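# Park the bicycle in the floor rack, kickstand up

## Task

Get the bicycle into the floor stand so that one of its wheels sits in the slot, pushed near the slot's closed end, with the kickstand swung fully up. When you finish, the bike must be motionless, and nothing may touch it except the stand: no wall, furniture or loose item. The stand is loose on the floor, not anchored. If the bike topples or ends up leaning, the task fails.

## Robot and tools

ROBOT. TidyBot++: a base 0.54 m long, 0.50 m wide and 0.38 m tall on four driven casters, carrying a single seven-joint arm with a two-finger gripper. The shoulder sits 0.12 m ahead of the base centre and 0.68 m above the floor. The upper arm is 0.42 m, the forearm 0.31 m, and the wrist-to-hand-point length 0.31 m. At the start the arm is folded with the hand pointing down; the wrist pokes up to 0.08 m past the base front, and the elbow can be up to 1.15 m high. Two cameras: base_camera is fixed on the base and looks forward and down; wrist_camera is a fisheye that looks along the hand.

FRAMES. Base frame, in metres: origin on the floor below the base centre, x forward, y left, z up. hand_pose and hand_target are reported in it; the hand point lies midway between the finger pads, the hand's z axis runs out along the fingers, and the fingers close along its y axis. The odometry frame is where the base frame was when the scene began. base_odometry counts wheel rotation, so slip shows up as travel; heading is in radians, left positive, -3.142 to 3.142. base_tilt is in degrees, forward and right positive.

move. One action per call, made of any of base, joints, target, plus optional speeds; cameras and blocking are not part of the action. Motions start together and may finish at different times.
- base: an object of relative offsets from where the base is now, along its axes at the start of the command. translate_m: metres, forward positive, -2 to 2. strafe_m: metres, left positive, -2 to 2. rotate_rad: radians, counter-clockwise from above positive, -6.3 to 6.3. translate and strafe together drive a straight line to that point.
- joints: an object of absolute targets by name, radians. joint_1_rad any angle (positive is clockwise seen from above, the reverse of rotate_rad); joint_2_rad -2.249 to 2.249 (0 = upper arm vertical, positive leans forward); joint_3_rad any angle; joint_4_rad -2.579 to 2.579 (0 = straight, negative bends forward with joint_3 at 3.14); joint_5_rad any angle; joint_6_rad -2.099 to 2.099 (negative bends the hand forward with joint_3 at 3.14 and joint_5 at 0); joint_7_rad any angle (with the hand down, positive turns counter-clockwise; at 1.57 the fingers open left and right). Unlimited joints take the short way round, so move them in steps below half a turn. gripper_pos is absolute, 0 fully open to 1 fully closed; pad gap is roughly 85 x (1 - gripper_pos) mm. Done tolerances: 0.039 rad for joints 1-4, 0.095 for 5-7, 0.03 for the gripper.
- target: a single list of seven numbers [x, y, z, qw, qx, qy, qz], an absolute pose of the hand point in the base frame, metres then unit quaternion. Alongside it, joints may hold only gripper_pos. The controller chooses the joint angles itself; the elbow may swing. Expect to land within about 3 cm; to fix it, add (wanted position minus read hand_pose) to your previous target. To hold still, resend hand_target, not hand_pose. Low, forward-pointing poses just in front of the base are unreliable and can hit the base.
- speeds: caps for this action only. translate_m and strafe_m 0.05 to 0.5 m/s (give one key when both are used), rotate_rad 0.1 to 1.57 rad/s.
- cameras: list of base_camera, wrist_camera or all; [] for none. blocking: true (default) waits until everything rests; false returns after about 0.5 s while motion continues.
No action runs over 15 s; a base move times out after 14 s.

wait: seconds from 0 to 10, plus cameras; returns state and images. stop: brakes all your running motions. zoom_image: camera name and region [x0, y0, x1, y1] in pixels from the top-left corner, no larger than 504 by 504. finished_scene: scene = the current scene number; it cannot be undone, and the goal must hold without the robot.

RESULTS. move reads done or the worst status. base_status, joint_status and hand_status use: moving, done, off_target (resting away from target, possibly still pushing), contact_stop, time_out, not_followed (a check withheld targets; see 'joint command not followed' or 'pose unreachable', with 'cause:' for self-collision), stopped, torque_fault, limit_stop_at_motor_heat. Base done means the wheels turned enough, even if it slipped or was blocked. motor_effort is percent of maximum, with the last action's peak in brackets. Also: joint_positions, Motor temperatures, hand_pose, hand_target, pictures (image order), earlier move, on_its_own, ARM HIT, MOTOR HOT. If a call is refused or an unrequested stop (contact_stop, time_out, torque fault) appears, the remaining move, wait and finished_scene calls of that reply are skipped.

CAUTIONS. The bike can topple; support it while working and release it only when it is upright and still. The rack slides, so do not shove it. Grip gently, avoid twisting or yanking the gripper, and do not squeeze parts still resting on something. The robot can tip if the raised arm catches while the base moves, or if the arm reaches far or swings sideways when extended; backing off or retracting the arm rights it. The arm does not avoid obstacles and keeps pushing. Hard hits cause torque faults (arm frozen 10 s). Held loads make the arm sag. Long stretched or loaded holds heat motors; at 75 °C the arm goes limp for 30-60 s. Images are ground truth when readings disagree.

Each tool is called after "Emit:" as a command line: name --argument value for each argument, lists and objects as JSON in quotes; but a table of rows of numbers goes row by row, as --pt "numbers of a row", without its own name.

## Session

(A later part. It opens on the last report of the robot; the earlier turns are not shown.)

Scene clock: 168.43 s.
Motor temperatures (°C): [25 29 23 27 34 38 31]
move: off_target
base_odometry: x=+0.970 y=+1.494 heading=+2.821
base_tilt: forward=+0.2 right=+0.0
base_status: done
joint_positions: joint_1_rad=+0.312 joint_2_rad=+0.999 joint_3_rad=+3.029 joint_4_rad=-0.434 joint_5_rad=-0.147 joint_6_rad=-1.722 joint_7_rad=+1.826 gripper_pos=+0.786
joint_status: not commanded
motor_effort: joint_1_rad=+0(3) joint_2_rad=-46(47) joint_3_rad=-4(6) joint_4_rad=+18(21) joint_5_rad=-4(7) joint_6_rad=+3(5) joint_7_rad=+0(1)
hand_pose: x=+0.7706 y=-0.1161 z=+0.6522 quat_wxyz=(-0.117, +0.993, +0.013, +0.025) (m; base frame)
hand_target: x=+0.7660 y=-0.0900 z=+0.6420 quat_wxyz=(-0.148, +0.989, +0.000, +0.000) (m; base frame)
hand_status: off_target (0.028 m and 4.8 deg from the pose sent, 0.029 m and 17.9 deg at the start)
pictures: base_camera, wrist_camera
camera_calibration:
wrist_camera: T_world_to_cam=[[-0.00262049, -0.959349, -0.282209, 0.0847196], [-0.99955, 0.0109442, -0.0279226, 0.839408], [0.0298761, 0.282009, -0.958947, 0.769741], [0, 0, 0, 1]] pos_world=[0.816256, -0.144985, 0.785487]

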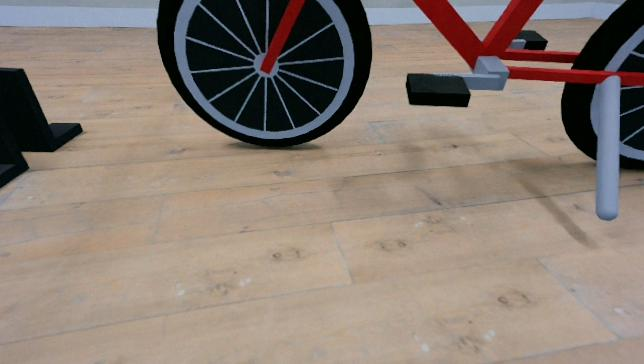

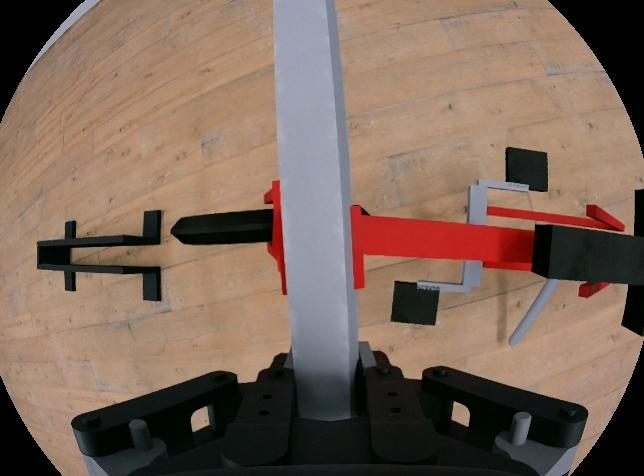

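Emit:
move --target '[0.768, -0.1, 0.642, -0.1422, 0.9772, 0.1499, 0.0474]' --cameras '["wrist_camera"]'

Emit:
move --base '{"strafe_m": 0.15}' --speeds '{"strafe_m": 0.08}'

Scene clock: 171.50 s.
Motor temperatures (°C): [25 30 23 27 34 38 31]
move: off_target
base_odometry: x=+0.970 y=+1.494 heading=+2.821
base_tilt: forward=+0.3 right=+0.0
base_status: not commanded
joint_positions: joint_1_rad=+0.324 joint_2_rad=+0.974 joint_3_rad=+3.029 joint_4_rad=-0.510 joint_5_rad=-0.147 joint_6_rad=-1.708 joint_7_rad=+2.065 gripper_pos=+0.787
joint_status: not commanded
motor_effort: joint_1_rad=-1(3) joint_2_rad=-44(47) joint_3_rad=-6(6) joint_4_rad=+16(18) joint_5_rad=-8(8) joint_6_rad=-1(3) joint_7_rad=+2(2)
hand_pose: x=+0.7548 y=-0.1177 z=+0.6454 quat_wxyz=(-0.119, +0.985, +0.125, +0.022) (m; base frame)
hand_target: x=+0.7680 y=-0.1000 z=+0.6420 quat_wxyz=(-0.142, +0.977, +0.150, +0.047) (m; base frame)
hand_status: off_target (0.022 m and 4.9 deg from the pose sent, 0.019 m and 16.3 deg at the start)
pictures: wrist_camera
camera_calibration:
wrist_camera: T_world_to_cam=[[0.216401, -0.935084, -0.280694, -0.0822269], [-0.976201, -0.21142, -0.0482959, 0.792805], [-0.0141834, 0.284465, -0.958582, 0.797449], [0, 0, 0, 1]] pos_world=[0.803042, -0.136121, 0.779628]

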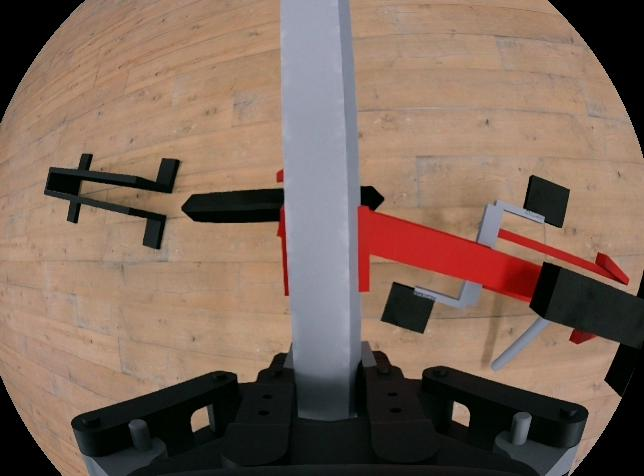

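Scene clock: 173.97 s.
Motor temperatures (°C): [25 30 23 27 34 38 31]
move: done
base_odometry: x=+0.923 y=+1.352 heading=+2.821
base_tilt: forward=+0.3 right=+0.0
base_status: done
joint_positions: joint_1_rad=+0.329 joint_2_rad=+0.967 joint_3_rad=+3.029 joint_4_rad=-0.512 joint_5_rad=-0.147 joint_6_rad=-1.708 joint_7_rad=+2.079 gripper_pos=+0.787
joint_status: not commanded
motor_effort: joint_1_rad=-1(5) joint_2_rad=-43(47) joint_3_rad=-5(8) joint_4_rad=+16(17) joint_5_rad=-7(10) joint_6_rad=+2(3) joint_7_rad=+0(2)
hand_pose: x=+0.7540 y=-0.1206 z=+0.6492 quat_wxyz=(-0.118, +0.984, +0.130, +0.026) (m; base frame)
hand_target: x=+0.7680 y=-0.1000 z=+0.6420 quat_wxyz=(-0.142, +0.977, +0.150, +0.047) (m; base frame)
hand_status: not commanded
pictures: base_camera, wrist_camera
camera_calibration:
wrist_camera: T_world_to_cam=[[0.226577, -0.933722, -0.277174, -0.0934442], [-0.973951, -0.219858, -0.0555209, 0.793588], [-0.00909766, 0.282534, -0.959214, 0.798176], [0, 0, 0, 1]] pos_world=[0.80135, -0.138286, 0.783783]

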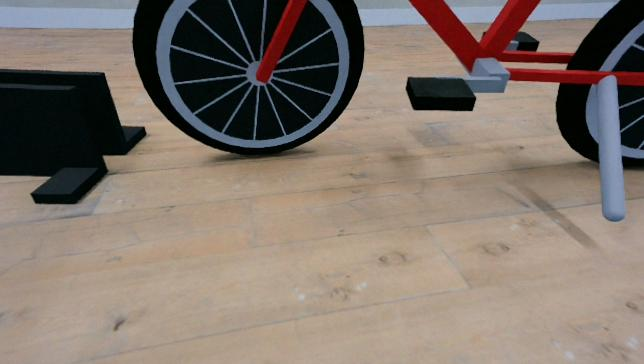

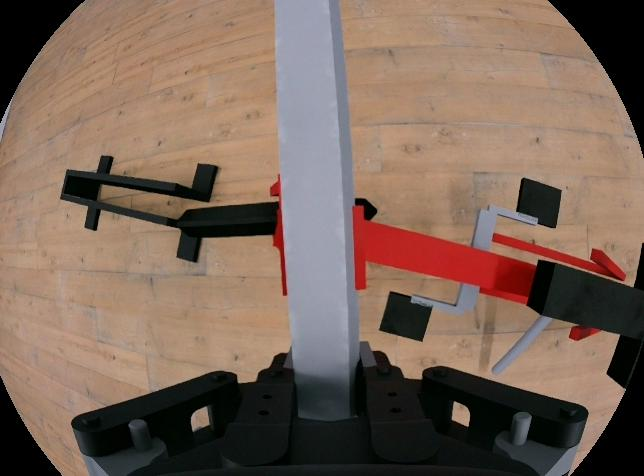

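Emit:
move --target '[0.782, -0.09, 0.642, -0.1482, 0.9838, -0.1014, -0.0025]' --cameras '["wrist_camera"]'

Emit:
move --base '{"strafe_m": -0.15}' --speeds '{"strafe_m": 0.09}'

Scene clock: 176.67 s.
Motor temperatures (°C): [25 30 23 27 34 38 31]
move: off_target
base_odometry: x=+0.923 y=+1.352 heading=+2.821
base_tilt: forward=+0.3 right=+0.0
base_status: not commanded
joint_positions: joint_1_rad=+0.299 joint_2_rad=+1.040 joint_3_rad=+3.045 joint_4_rad=-0.315 joint_5_rad=-0.156 joint_6_rad=-1.768 joint_7_rad=+1.607 gripper_pos=+0.789
joint_status: not commanded
motor_effort: joint_1_rad=+1(2) joint_2_rad=-45(46) joint_3_rad=-4(5) joint_4_rad=+17(18) joint_5_rad=-5(6) joint_6_rad=+4(5) joint_7_rad=+0(1)
hand_pose: x=+0.7851 y=-0.1177 z=+0.6611 quat_wxyz=(-0.115, +0.989, -0.090, +0.028) (m; base frame)
hand_target: x=+0.7820 y=-0.0900 z=+0.6420 quat_wxyz=(-0.148, +0.984, -0.101, -0.002) (m; base frame)
hand_status: off_target (0.034 m and 5.4 deg from the pose sent, 0.042 m and 27.0 deg at the start)
pictures: wrist_camera
camera_calibration:
wrist_camera: T_world_to_cam=[[-0.20417, -0.937322, -0.282385, 0.246652], [-0.976507, 0.215311, -0.00865031, 0.847388], [0.0689088, 0.273985, -0.959262, 0.746894], [0, 0, 0, 1]] pos_world=[0.826372, -0.155898, 0.793448]

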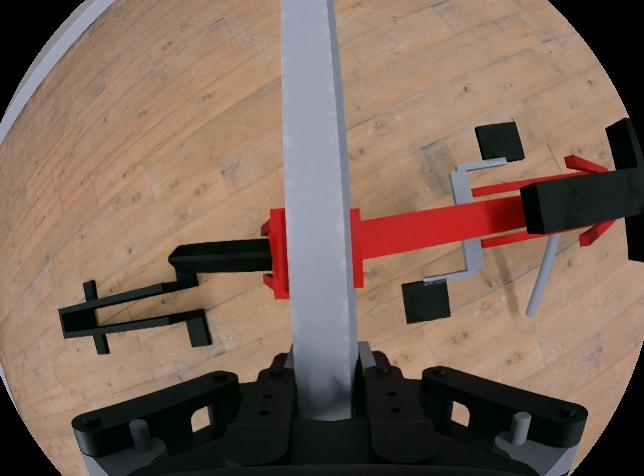

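Scene clock: 178.97 s.
Motor temperatures (°C): [25 30 23 27 34 38 31]
move: done
base_odometry: x=+0.970 y=+1.494 heading=+2.821
base_tilt: forward=+0.2 right=+0.0
base_status: done
joint_positions: joint_1_rad=+0.290 joint_2_rad=+1.041 joint_3_rad=+3.053 joint_4_rad=-0.307 joint_5_rad=-0.166 joint_6_rad=-1.774 joint_7_rad=+1.601 gripper_pos=+0.789
joint_status: not commanded
motor_effort: joint_1_rad=+1(6) joint_2_rad=-44(46) joint_3_rad=-4(6) joint_4_rad=+16(18) joint_5_rad=-5(7) joint_6_rad=+4(5) joint_7_rad=+1(1)
hand_pose: x=+0.7863 y=-0.1119 z=+0.6630 quat_wxyz=(-0.116, +0.989, -0.090, +0.028) (m; base frame)
hand_target: x=+0.7820 y=-0.0900 z=+0.6420 quat_wxyz=(-0.148, +0.984, -0.101, -0.002) (m; base frame)
hand_status: not commanded
pictures: base_camera, wrist_camera
camera_calibration:
wrist_camera: T_world_to_cam=[[-0.202819, -0.936708, -0.285381, 0.253878], [-0.97679, 0.214039, -0.00834051, 0.847199], [0.0688952, 0.277065, -0.958378, 0.746822], [0, 0, 0, 1]] pos_world=[0.827574, -0.150442, 0.795256]

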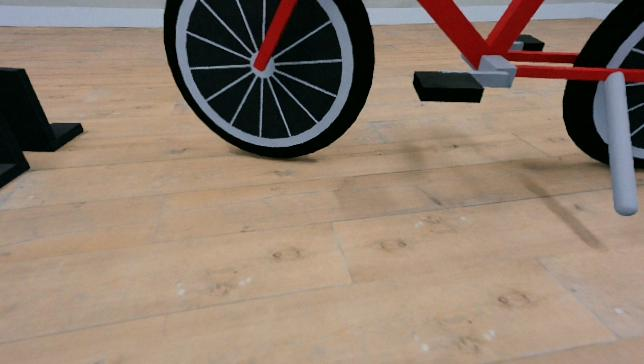

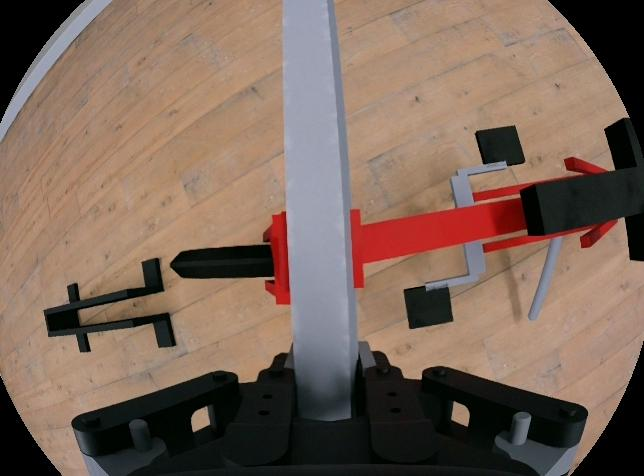

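Emit:
zoom_image --camera "wrist_camera" --region '[30, 190, 300, 370]'

Scaled by 1.867.

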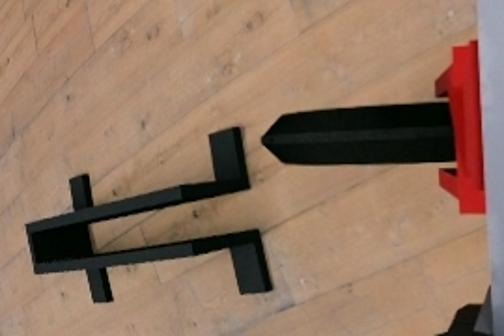

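Emit:
move --target '[0.776, -0.09, 0.642, -0.1476, 0.989, 0.0, 0.0]'

Emit:
zoom_image --camera "wrist_camera" --region '[30, 150, 300, 370]'

Scene clock: 180.70 s.
Motor temperatures (°C): [25 30 23 27 34 38 31]
move: off_target
base_odometry: x=+0.970 y=+1.494 heading=+2.821
base_tilt: forward=+0.2 right=+0.0
base_status: not commanded
joint_positions: joint_1_rad=+0.288 joint_2_rad=+1.059 joint_3_rad=+3.053 joint_4_rad=-0.274 joint_5_rad=-0.167 joint_6_rad=-1.799 joint_7_rad=+1.743 gripper_pos=+0.789
joint_status: not commanded
motor_effort: joint_1_rad=+0(3) joint_2_rad=-45(47) joint_3_rad=-4(6) joint_4_rad=+16(17) joint_5_rad=-5(7) joint_6_rad=+1(4) joint_7_rad=+1(2)
hand_pose: x=+0.7857 y=-0.1112 z=+0.6609 quat_wxyz=(-0.116, +0.993, -0.017, +0.031) (m; base frame)
hand_target: x=+0.7760 y=-0.0900 z=+0.6420 quat_wxyz=(-0.148, +0.989, +0.000, +0.000) (m; base frame)
hand_status: off_target (0.030 m and 5.4 deg from the pose sent, 0.032 m and 11.3 deg at the start)
pictures: base_camera, wrist_camera
camera_calibration:
wrist_camera: T_world_to_cam=[[-0.0594835, -0.957531, -0.282126, 0.136763], [-0.996958, 0.0712447, -0.0316047, 0.861751], [0.0503625, 0.279388, -0.958857, 0.759741], [0, 0, 0, 1]] pos_world=[0.829002, -0.142703, 0.794302]

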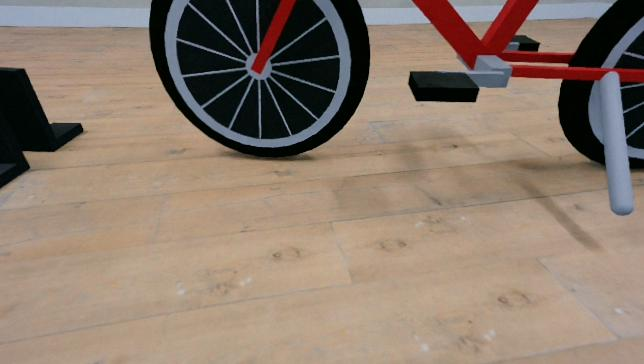

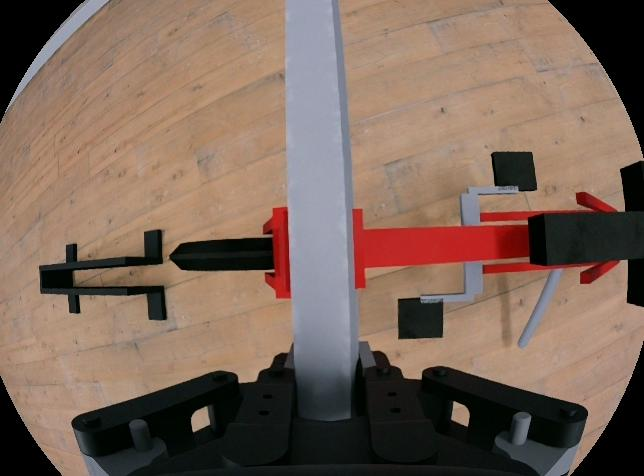

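Scaled by 1.867.

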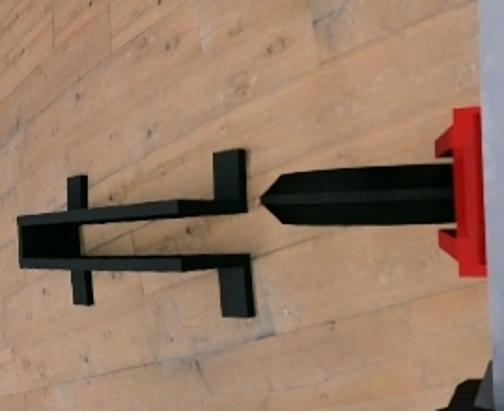

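Emit:
move --target '[0.778, -0.11, 0.64, -0.1399, 0.963, 0.2249, 0.0502]' --cameras '["wrist_camera"]'

Emit:
move --base '{"strafe_m": 0.15}' --speeds '{"strafe_m": 0.09}' --cameras '["wrist_camera"]'

Emit:
move --target '[0.768, -0.09, 0.642, -0.1476, 0.989, 0.0, 0.0]'

Emit:
zoom_image --camera "wrist_camera" --region '[30, 150, 300, 370]'

Scene clock: 182.97 s.
Motor temperatures (°C): [25 30 23 27 34 38 31]
move: off_target
base_odometry: x=+0.970 y=+1.494 heading=+2.821
base_tilt: forward=+0.3 right=+0.0
base_status: not commanded
joint_positions: joint_1_rad=+0.316 joint_2_rad=+1.060 joint_3_rad=+3.044 joint_4_rad=-0.304 joint_5_rad=-0.167 joint_6_rad=-1.795 joint_7_rad=+2.211 gripper_pos=+0.789
joint_status: not commanded
motor_effort: joint_1_rad=+0(2) joint_2_rad=-47(51) joint_3_rad=-5(6) joint_4_rad=+15(17) joint_5_rad=-5(8) joint_6_rad=-4(5) joint_7_rad=+1(2)
hand_pose: x=+0.7776 y=-0.1239 z=+0.6522 quat_wxyz=(-0.114, +0.972, +0.202, +0.048) (m; base frame)
hand_target: x=+0.7780 y=-0.1100 z=+0.6400 quat_wxyz=(-0.140, +0.963, +0.225, +0.050) (m; base frame)
hand_status: off_target (0.018 m and 4.1 deg from the pose sent, 0.022 m and 28.2 deg at the start)
pictures: wrist_camera
camera_calibration:
wrist_camera: T_world_to_cam=[[0.370581, -0.892613, -0.256733, -0.221281], [-0.928716, -0.352395, -0.115342, 0.803418], [0.0124839, 0.281176, -0.959575, 0.785476], [0, 0, 0, 1]] pos_world=[0.818344, -0.135254, 0.78958]

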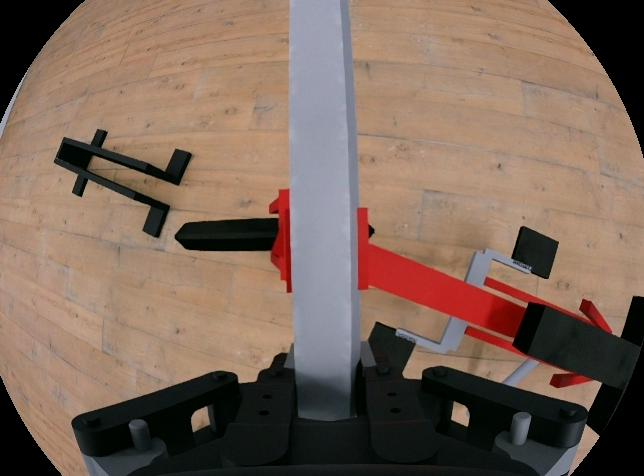

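Scene clock: 185.30 s.
Motor temperatures (°C): [25 30 23 27 34 38 31]
move: done
base_odometry: x=+0.922 y=+1.352 heading=+2.821
base_tilt: forward=+0.2 right=+0.0
base_status: done
joint_positions: joint_1_rad=+0.317 joint_2_rad=+1.054 joint_3_rad=+3.035 joint_4_rad=-0.305 joint_5_rad=-0.167 joint_6_rad=-1.795 joint_7_rad=+2.221 gripper_pos=+0.790
joint_status: not commanded
motor_effort: joint_1_rad=+0(5) joint_2_rad=-45(48) joint_3_rad=-4(7) joint_4_rad=+14(16) joint_5_rad=-6(8) joint_6_rad=-1(6) joint_7_rad=-1(1)
hand_pose: x=+0.7780 y=-0.1220 z=+0.6562 quat_wxyz=(-0.116, +0.970, +0.208, +0.053) (m; base frame)
hand_target: x=+0.7780 y=-0.1100 z=+0.6400 quat_wxyz=(-0.140, +0.963, +0.225, +0.050) (m; base frame)
hand_status: not commanded
pictures: wrist_camera
camera_calibration:
wrist_camera: T_world_to_cam=[[0.384518, -0.886475, -0.257504, -0.228284], [-0.922943, -0.363759, -0.125918, 0.805997], [0.0179536, 0.286079, -0.958038, 0.784163], [0, 0, 0, 1]] pos_world=[0.81759, -0.133512, 0.793963]

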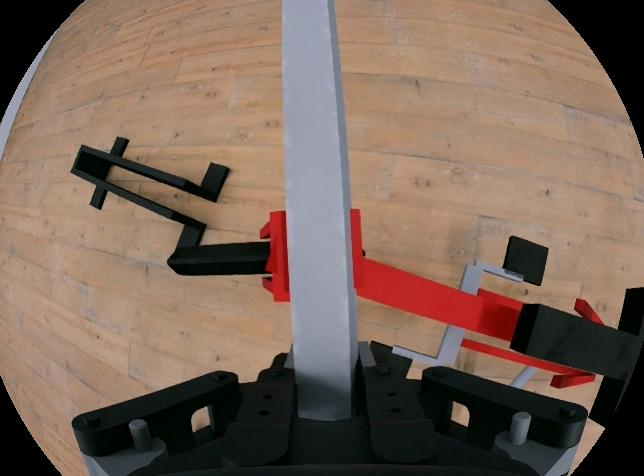

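Scene clock: 186.47 s.
Motor temperatures (°C): [25 30 23 27 34 38 31]
move: off_target
base_odometry: x=+0.922 y=+1.352 heading=+2.821
base_tilt: forward=+0.3 right=+0.0
base_status: not commanded
joint_positions: joint_1_rad=+0.300 joint_2_rad=+1.018 joint_3_rad=+3.043 joint_4_rad=-0.361 joint_5_rad=-0.167 joint_6_rad=-1.795 joint_7_rad=+1.812 gripper_pos=+0.790
joint_status: not commanded
motor_effort: joint_1_rad=+1(3) joint_2_rad=-41(44) joint_3_rad=-5(6) joint_4_rad=+15(15) joint_5_rad=-7(8) joint_6_rad=+2(2) joint_7_rad=+0(2)
hand_pose: x=+0.7675 y=-0.1085 z=+0.6626 quat_wxyz=(-0.123, +0.992, +0.015, +0.016) (m; base frame)
hand_target: x=+0.7680 y=-0.0900 z=+0.6420 quat_wxyz=(-0.148, +0.989, +0.000, +0.000) (m; base frame)
hand_status: off_target (0.028 m and 3.8 deg from the pose sent, 0.036 m and 25.0 deg at the start)
pictures: base_camera, wrist_camera
camera_calibration:
wrist_camera: T_world_to_cam=[[-0.00230884, -0.955746, -0.294185, 0.103019], [-0.999941, 0.00533841, -0.0094956, 0.823956], [0.0106459, 0.294145, -0.955701, 0.791579], [0, 0, 0, 1]] pos_world=[0.815718, -0.138778, 0.794644]

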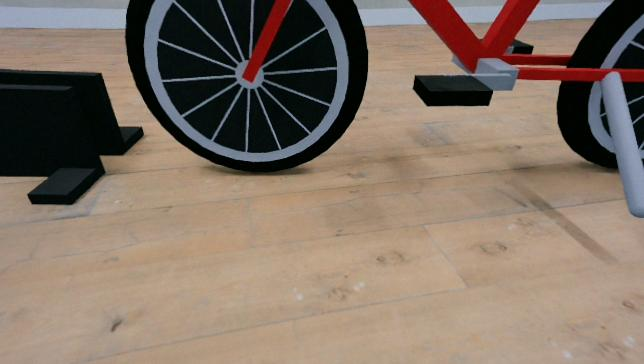

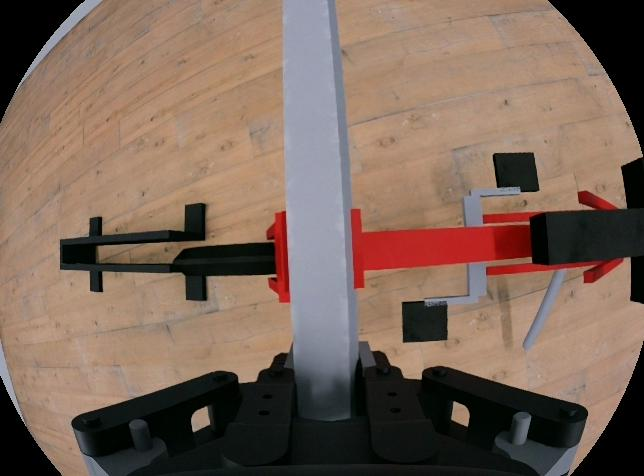

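Scaled by 1.867.

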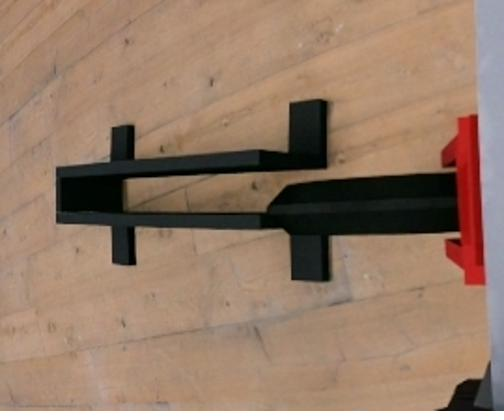

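Emit:
move

Emit:
zoom_image --camera "wrist_camera" --region '[30, 150, 300, 370]'

Scene clock: 187.20 s.
Motor temperatures (°C): [25 30 23 27 34 38 31]
base_odometry: x=+0.922 y=+1.352 heading=+2.821
base_tilt: forward=+0.3 right=+0.0
base_status: not commanded
joint_positions: joint_1_rad=+0.300 joint_2_rad=+1.018 joint_3_rad=+3.043 joint_4_rad=-0.361 joint_5_rad=-0.167 joint_6_rad=-1.795 joint_7_rad=+1.812 gripper_pos=+0.790
joint_status: not commanded
motor_effort: joint_1_rad=+1(3) joint_2_rad=-41(44) joint_3_rad=-5(6) joint_4_rad=+14(15) joint_5_rad=-7(8) joint_6_rad=+1(2) joint_7_rad=+0(2)
hand_pose: x=+0.7675 y=-0.1085 z=+0.6626 quat_wxyz=(-0.123, +0.992, +0.015, +0.016) (m; base frame)
hand_target: x=+0.7680 y=-0.0900 z=+0.6420 quat_wxyz=(-0.148, +0.989, +0.000, +0.000) (m; base frame)
hand_status: off_target (0.028 m and 3.8 deg from the pose sent, 0.036 m and 25.0 deg at the start)
pictures: base_camera, wrist_camera
camera_calibration:
wrist_camera: T_world_to_cam=[[-0.00230884, -0.955746, -0.294185, 0.103019], [-0.999941, 0.00533841, -0.0094956, 0.823956], [0.0106459, 0.294145, -0.955701, 0.791579], [0, 0, 0, 1]] pos_world=[0.815718, -0.138778, 0.794644]

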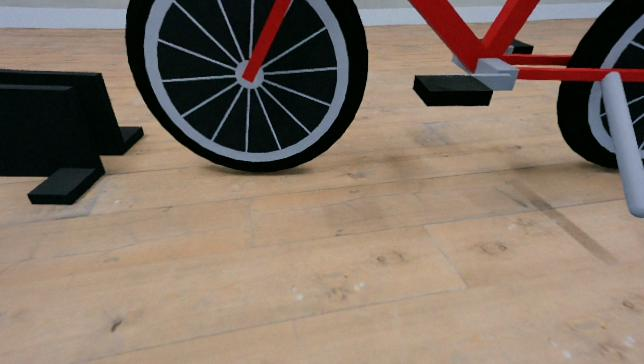

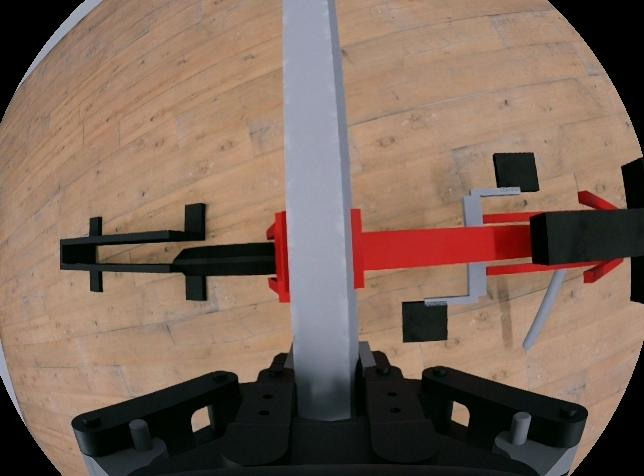

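Scaled by 1.867.

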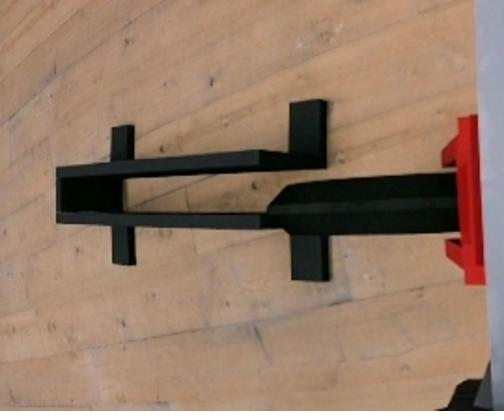

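Emit:
zoom_image --camera "base_camera" --region '[0, 20, 380, 240]'

Scaled by 1.326.

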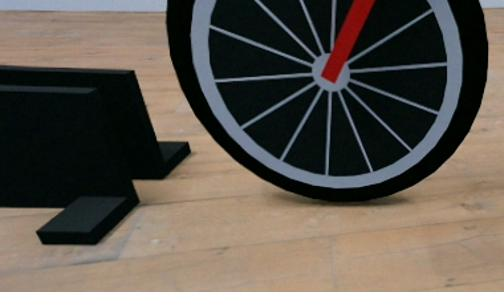

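Emit:
move --target '[0.798, -0.09, 0.642, -0.1476, 0.989, 0, 0]'

Emit:
zoom_image --camera "wrist_camera" --region '[30, 150, 300, 370]'

Emit:
zoom_image --camera "base_camera" --region '[0, 20, 380, 240]'

Scene clock: 200.33 s.
Motor temperatures (°C): [25 30 23 27 34 38 31]
move: time_out
base_odometry: x=+0.922 y=+1.352 heading=+2.821
base_tilt: forward=+0.3 right=-0.1
base_status: not commanded
joint_positions: joint_1_rad=+0.257 joint_2_rad=+1.189 joint_3_rad=+3.053 joint_4_rad=+0.033 joint_5_rad=-0.161 joint_6_rad=-1.907 joint_7_rad=+1.731 gripper_pos=+0.792
joint_status: not commanded
motor_effort: joint_1_rad=+1(9) joint_2_rad=-53(66) joint_3_rad=-4(7) joint_4_rad=+17(23) joint_5_rad=-4(9) joint_6_rad=+0(6) joint_7_rad=+0(1)
hand_pose: x=+0.8133 y=-0.1067 z=+0.6641 quat_wxyz=(-0.106, +0.992, -0.004, +0.062) (m; base frame)
hand_target: x=+0.8143 y=-0.1039 z=+0.6652 quat_wxyz=(-0.112, +0.992, -0.002, +0.064) (m; base frame)
hand_status: time_out (0.032 m and 8.6 deg from the pose sent, 0.041 m and 3.8 deg at the start; a joint's target at an end of its range on 90 of 300 steps)
pictures: base_camera, wrist_camera
camera_calibration:
wrist_camera: T_world_to_cam=[[-0.0244101, -0.964189, -0.26409, 0.102405], [-0.993882, 0.0518692, -0.0975085, 0.928267], [0.107715, 0.260094, -0.959557, 0.711969], [0, 0, 0, 1]] pos_world=[0.848398, -0.134589, 0.800732]

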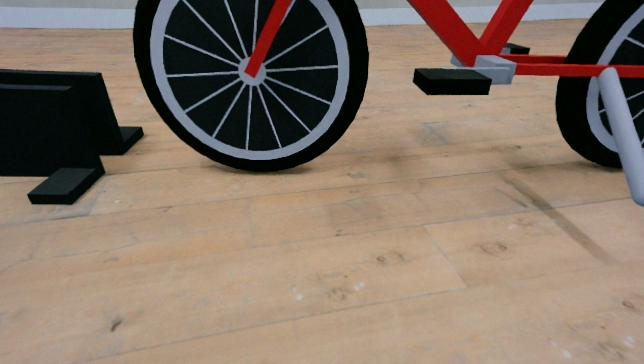

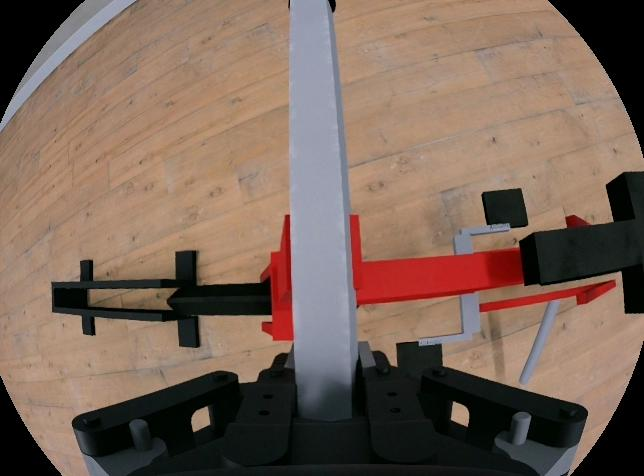

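Scaled by 1.867.

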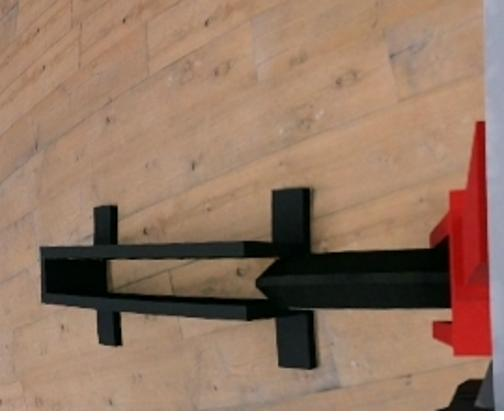

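Scaled by 1.326.

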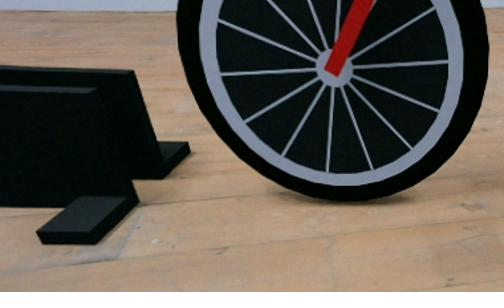

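Emit:
move --target '[0.772, -0.09, 0.642, -0.1422, 0.9772, 0.1499, 0.0474]' --cameras '["wrist_camera"]'

Emit:
move --base '{"strafe_m": -0.08}' --speeds '{"strafe_m": 0.08}' --cameras '["wrist_camera"]'

Emit:
move --target '[0.772, -0.09, 0.642, -0.1476, 0.989, 0, 0]'

Emit:
zoom_image --camera "wrist_camera" --region '[30, 150, 300, 370]'

Emit:
zoom_image --camera "base_camera" --region '[0, 20, 380, 240]'

Scene clock: 204.27 s.
Motor temperatures (°C): [25 30 23 27 34 38 31]
move: off_target
base_odometry: x=+0.922 y=+1.352 heading=+2.821
base_tilt: forward=+0.3 right=+0.0
base_status: not commanded
joint_positions: joint_1_rad=+0.259 joint_2_rad=+1.400 joint_3_rad=+3.060 joint_4_rad=+0.506 joint_5_rad=-0.242 joint_6_rad=-2.017 joint_7_rad=+1.904 gripper_pos=+0.798
joint_status: not commanded
motor_effort: joint_1_rad=+1(3) joint_2_rad=-51(53) joint_3_rad=-4(5) joint_4_rad=+15(18) joint_5_rad=-3(5) joint_6_rad=+1(2) joint_7_rad=+0(1)
hand_pose: x=+0.8399 y=-0.1078 z=+0.6609 quat_wxyz=(-0.102, +0.978, +0.103, +0.153) (m; base frame)
hand_target: x=+0.8198 y=-0.0944 z=+0.6471 quat_wxyz=(-0.125, +0.975, +0.138, +0.122) (m; base frame)
hand_status: off_target (0.073 m and 14.0 deg from the pose sent, 0.050 m and 18.3 deg at the start; a joint's target at an end of its range on 42 of 42 steps)
pictures: wrist_camera
camera_calibration:
wrist_camera: T_world_to_cam=[[0.211052, -0.950645, -0.227443, -0.119359], [-0.944871, -0.138818, -0.296561, 1.02429], [0.250351, 0.277494, -0.927535, 0.567165], [0, 0, 0, 1]] pos_world=[0.851027, -0.128663, 0.802684]

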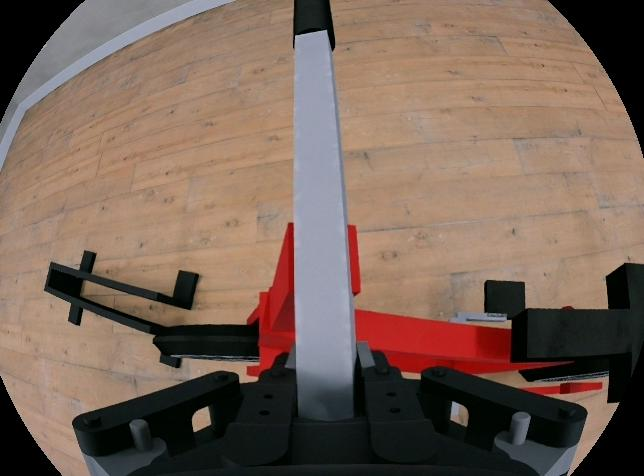

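Scene clock: 205.90 s.
Motor temperatures (°C): [25 30 23 27 34 38 31]
move: done
base_odometry: x=+0.948 y=+1.428 heading=+2.821
base_tilt: forward=+0.2 right=+0.0
base_status: done
joint_positions: joint_1_rad=+0.263 joint_2_rad=+1.403 joint_3_rad=+3.065 joint_4_rad=+0.513 joint_5_rad=-0.253 joint_6_rad=-2.018 joint_7_rad=+1.909 gripper_pos=+0.798
joint_status: not commanded
motor_effort: joint_1_rad=+3(7) joint_2_rad=-52(53) joint_3_rad=-4(5) joint_4_rad=+14(15) joint_5_rad=-3(7) joint_6_rad=-2(3) joint_7_rad=-1(1)
hand_pose: x=+0.8398 y=-0.1084 z=+0.6606 quat_wxyz=(-0.104, +0.977, +0.106, +0.155) (m; base frame)
hand_target: x=+0.8198 y=-0.0944 z=+0.6471 quat_wxyz=(-0.125, +0.975, +0.138, +0.122) (m; base frame)
hand_status: not commanded
pictures: wrist_camera
camera_calibration:
wrist_camera: T_world_to_cam=[[0.218429, -0.948684, -0.228666, -0.125231], [-0.942581, -0.144443, -0.301126, 1.02455], [0.252644, 0.281311, -0.925762, 0.564429], [0, 0, 0, 1]] pos_world=[0.850476, -0.129596, 0.802409]

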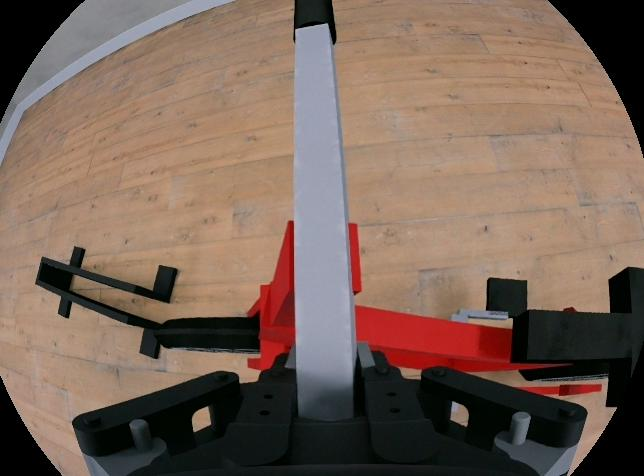

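Scene clock: 207.07 s.
Motor temperatures (°C): [25 30 23 27 34 38 31]
move: off_target
base_odometry: x=+0.948 y=+1.428 heading=+2.821
base_tilt: forward=+0.3 right=+0.0
base_status: not commanded
joint_positions: joint_1_rad=+0.258 joint_2_rad=+1.340 joint_3_rad=+3.065 joint_4_rad=+0.376 joint_5_rad=-0.226 joint_6_rad=-2.018 joint_7_rad=+1.732 gripper_pos=+0.798
joint_status: not commanded
motor_effort: joint_1_rad=+2(3) joint_2_rad=-46(52) joint_3_rad=-6(6) joint_4_rad=+11(14) joint_5_rad=-5(8) joint_6_rad=-4(5) joint_7_rad=-2(2)
hand_pose: x=+0.8272 y=-0.1053 z=+0.6625 quat_wxyz=(-0.116, +0.987, +0.015, +0.107) (m; base frame)
hand_target: x=+0.8019 y=-0.0934 z=+0.6425 quat_wxyz=(-0.142, +0.989, -0.007, +0.048) (m; base frame)
hand_status: off_target (0.061 m and 12.9 deg from the pose sent, 0.073 m and 22.1 deg at the start; a joint's target at an end of its range on 26 of 26 steps)
pictures: base_camera, wrist_camera
camera_calibration:
wrist_camera: T_world_to_cam=[[0.0292665, -0.959326, -0.28078, 0.0708543], [-0.981529, 0.0255495, -0.189601, 0.989903], [0.189063, 0.281142, -0.940858, 0.631049], [0, 0, 0, 1]] pos_world=[0.850236, -0.134734, 0.801309]

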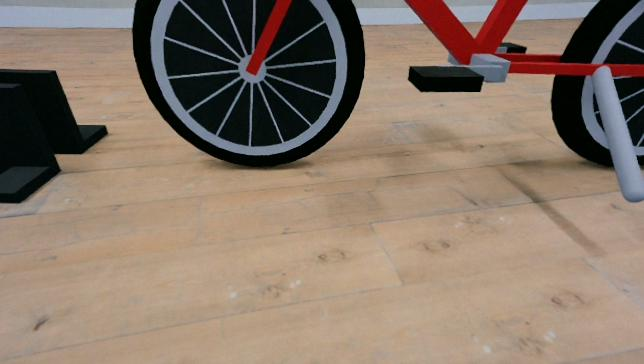

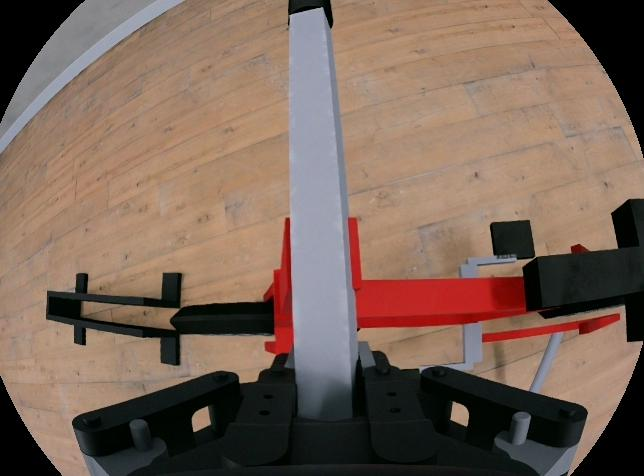

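Scaled by 1.867.

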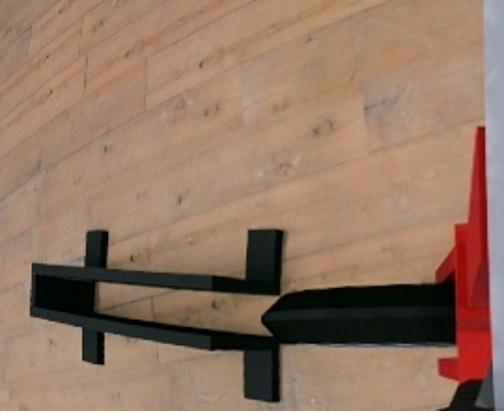

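Scaled by 1.326.

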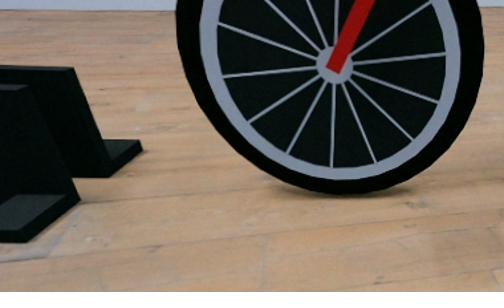

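Emit:
move --joints '{"joint_1_rad":0.272,"joint_2_rad":1.233,"joint_3_rad":3.058,"joint_4_rad":0.13,"joint_5_rad":-0.206,"joint_6_rad":-1.944,"joint_7_rad":1.758}' --cameras '[]'

Emit:
move --joints '{"joint_1_rad":0.286,"joint_2_rad":1.125,"joint_3_rad":3.05,"joint_4_rad":-0.115,"joint_5_rad":-0.187,"joint_6_rad":-1.87,"joint_7_rad":1.785}' --cameras '[]'

Emit:
move --joints '{"joint_1_rad":0.3,"joint_2_rad":1.018,"joint_3_rad":3.043,"joint_4_rad":-0.361,"joint_5_rad":-0.167,"joint_6_rad":-1.795,"joint_7_rad":1.812}'

Emit:
zoom_image --camera "wrist_camera" --region '[30, 150, 300, 370]'

Emit:
zoom_image --camera "base_camera" --region '[0, 20, 380, 240]'

Scene clock: 208.77 s.
Motor temperatures (°C): [25 31 23 27 34 38 31]
move: done
base_odometry: x=+0.948 y=+1.428 heading=+2.821
base_tilt: forward=+0.3 right=+0.0
base_status: not commanded
joint_positions: joint_1_rad=+0.258 joint_2_rad=+1.248 joint_3_rad=+3.065 joint_4_rad=+0.158 joint_5_rad=-0.209 joint_6_rad=-1.964 joint_7_rad=+1.735 gripper_pos=+0.798
joint_status: all done
motor_effort: joint_1_rad=+1(2) joint_2_rad=-51(51) joint_3_rad=-7(7) joint_4_rad=+14(14) joint_5_rad=-8(8) joint_6_rad=-5(6) joint_7_rad=-1(2)
hand_pose: x=+0.8162 y=-0.1012 z=+0.6626 quat_wxyz=(-0.119, +0.990, +0.009, +0.071) (m; base frame)
hand_target: x=+0.8170 y=-0.1099 z=+0.6652 quat_wxyz=(-0.119, +0.990, +0.012, +0.076) (m; base frame)
hand_status: not commanded
pictures: none
No camera images: "cameras" was empty.

Scene clock: 210.03 s.
Motor temperatures (°C): [25 31 23 27 34 38 31]
move: done
base_odometry: x=+0.948 y=+1.428 heading=+2.821
base_tilt: forward=+0.3 right=+0.0
base_status: not commanded
joint_positions: joint_1_rad=+0.266 joint_2_rad=+1.140 joint_3_rad=+3.065 joint_4_rad=-0.089 joint_5_rad=-0.191 joint_6_rad=-1.899 joint_7_rad=+1.750 gripper_pos=+0.798
joint_status: all done
motor_effort: joint_1_rad=+1(2) joint_2_rad=-50(52) joint_3_rad=-5(7) joint_4_rad=+14(15) joint_5_rad=-7(9) joint_6_rad=-5(6) joint_7_rad=+0(1)
hand_pose: x=+0.7948 y=-0.1005 z=+0.6623 quat_wxyz=(-0.121, +0.992, +0.004, +0.034) (m; base frame)
hand_target: x=+0.7972 y=-0.1105 z=+0.6660 quat_wxyz=(-0.122, +0.991, +0.012, +0.047) (m; base frame)
hand_status: not commanded
pictures: none
No camera images: "cameras" was empty.

Scene clock: 211.30 s.
Motor temperatures (°C): [25 31 23 27 34 38 31]
move: done
base_odometry: x=+0.948 y=+1.428 heading=+2.821
base_tilt: forward=+0.3 right=+0.0
base_status: not commanded
joint_positions: joint_1_rad=+0.286 joint_2_rad=+1.031 joint_3_rad=+3.065 joint_4_rad=-0.338 joint_5_rad=-0.170 joint_6_rad=-1.835 joint_7_rad=+1.772 gripper_pos=+0.798
joint_status: all done
motor_effort: joint_1_rad=+0(2) joint_2_rad=-47(50) joint_3_rad=-6(7) joint_4_rad=+15(16) joint_5_rad=-7(8) joint_6_rad=-4(6) joint_7_rad=+1(2)
hand_pose: x=+0.7608 y=-0.1059 z=+0.6600 quat_wxyz=(-0.119, +0.993, -0.002, -0.003) (m; base frame)
hand_target: x=+0.7673 y=-0.1089 z=+0.6626 quat_wxyz=(-0.123, +0.992, +0.015, +0.016) (m; base frame)
hand_status: not commanded
pictures: base_camera, wrist_camera
camera_calibration:
wrist_camera: T_world_to_cam=[[-0.0417828, -0.957556, -0.285202, 0.128645], [-0.998889, 0.0338119, 0.0328175, 0.791532], [-0.0217814, 0.286257, -0.957905, 0.813613], [0, 0, 0, 1]] pos_world=[0.81375, -0.136481, 0.790078]

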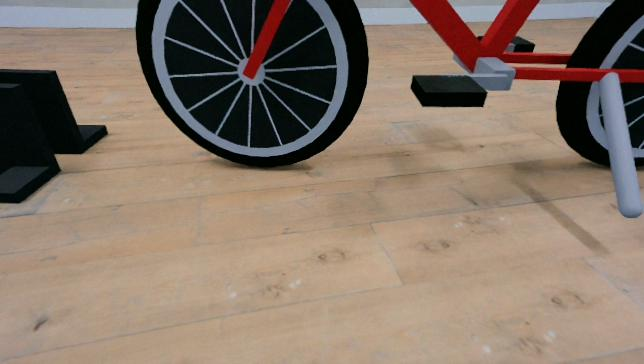

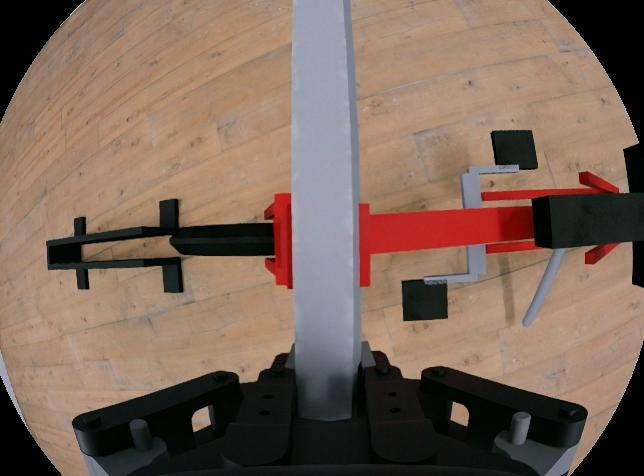

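Scaled by 1.867.

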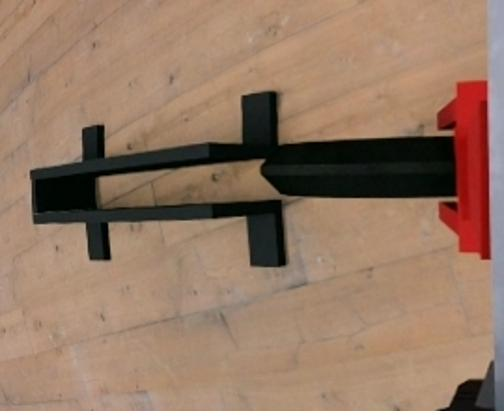

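Scaled by 1.326.

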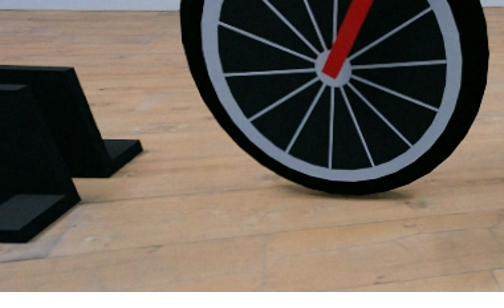

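Emit:
move --joints '{"joint_7_rad":1.9}'

Emit:
zoom_image --camera "wrist_camera" --region '[30, 150, 300, 370]'

Scene clock: 212.43 s.
Motor temperatures (°C): [25 31 23 27 34 38 31]
move: done
base_odometry: x=+0.948 y=+1.428 heading=+2.821
base_tilt: forward=+0.3 right=+0.0
base_status: not commanded
joint_positions: joint_1_rad=+0.290 joint_2_rad=+1.030 joint_3_rad=+3.065 joint_4_rad=-0.342 joint_5_rad=-0.165 joint_6_rad=-1.827 joint_7_rad=+1.868 gripper_pos=+0.798
joint_status: all done
motor_effort: joint_1_rad=+0(1) joint_2_rad=-48(51) joint_3_rad=-6(7) joint_4_rad=+15(16) joint_5_rad=-8(9) joint_6_rad=-5(6) joint_7_rad=+2(2)
hand_pose: x=+0.7615 y=-0.1099 z=+0.6585 quat_wxyz=(-0.117, +0.992, +0.043, +0.004) (m; base frame)
hand_target: x=+0.7673 y=-0.1089 z=+0.6626 quat_wxyz=(-0.122, +0.991, +0.058, +0.021) (m; base frame)
hand_status: not commanded
pictures: base_camera, wrist_camera
camera_calibration:
wrist_camera: T_world_to_cam=[[0.0492654, -0.958558, -0.280605, 0.0520013], [-0.998531, -0.0536093, 0.00782107, 0.798976], [-0.02254, 0.279807, -0.959792, 0.814471], [0, 0, 0, 1]] pos_world=[0.813599, -0.135216, 0.790065]

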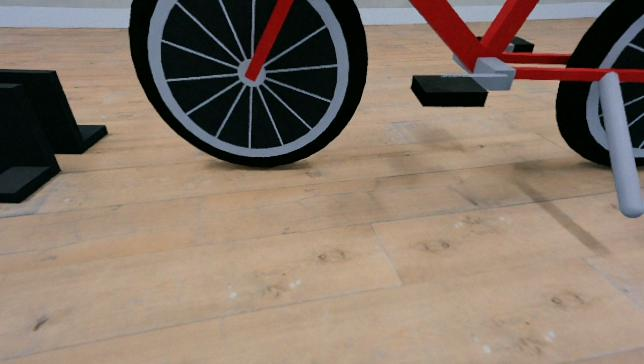

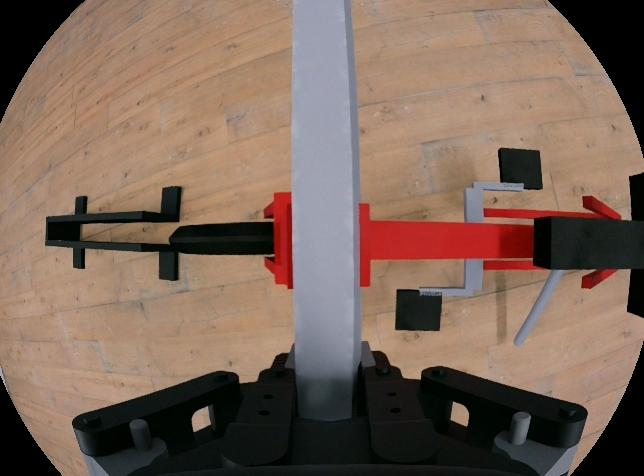

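Scaled by 1.867.

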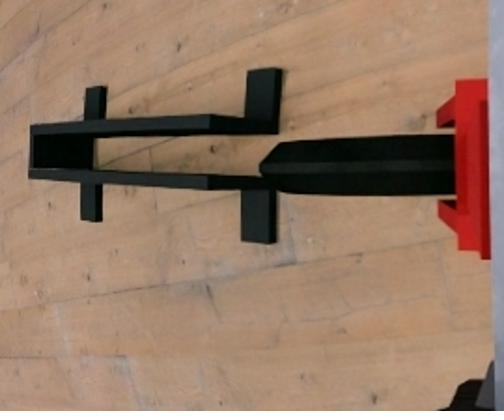

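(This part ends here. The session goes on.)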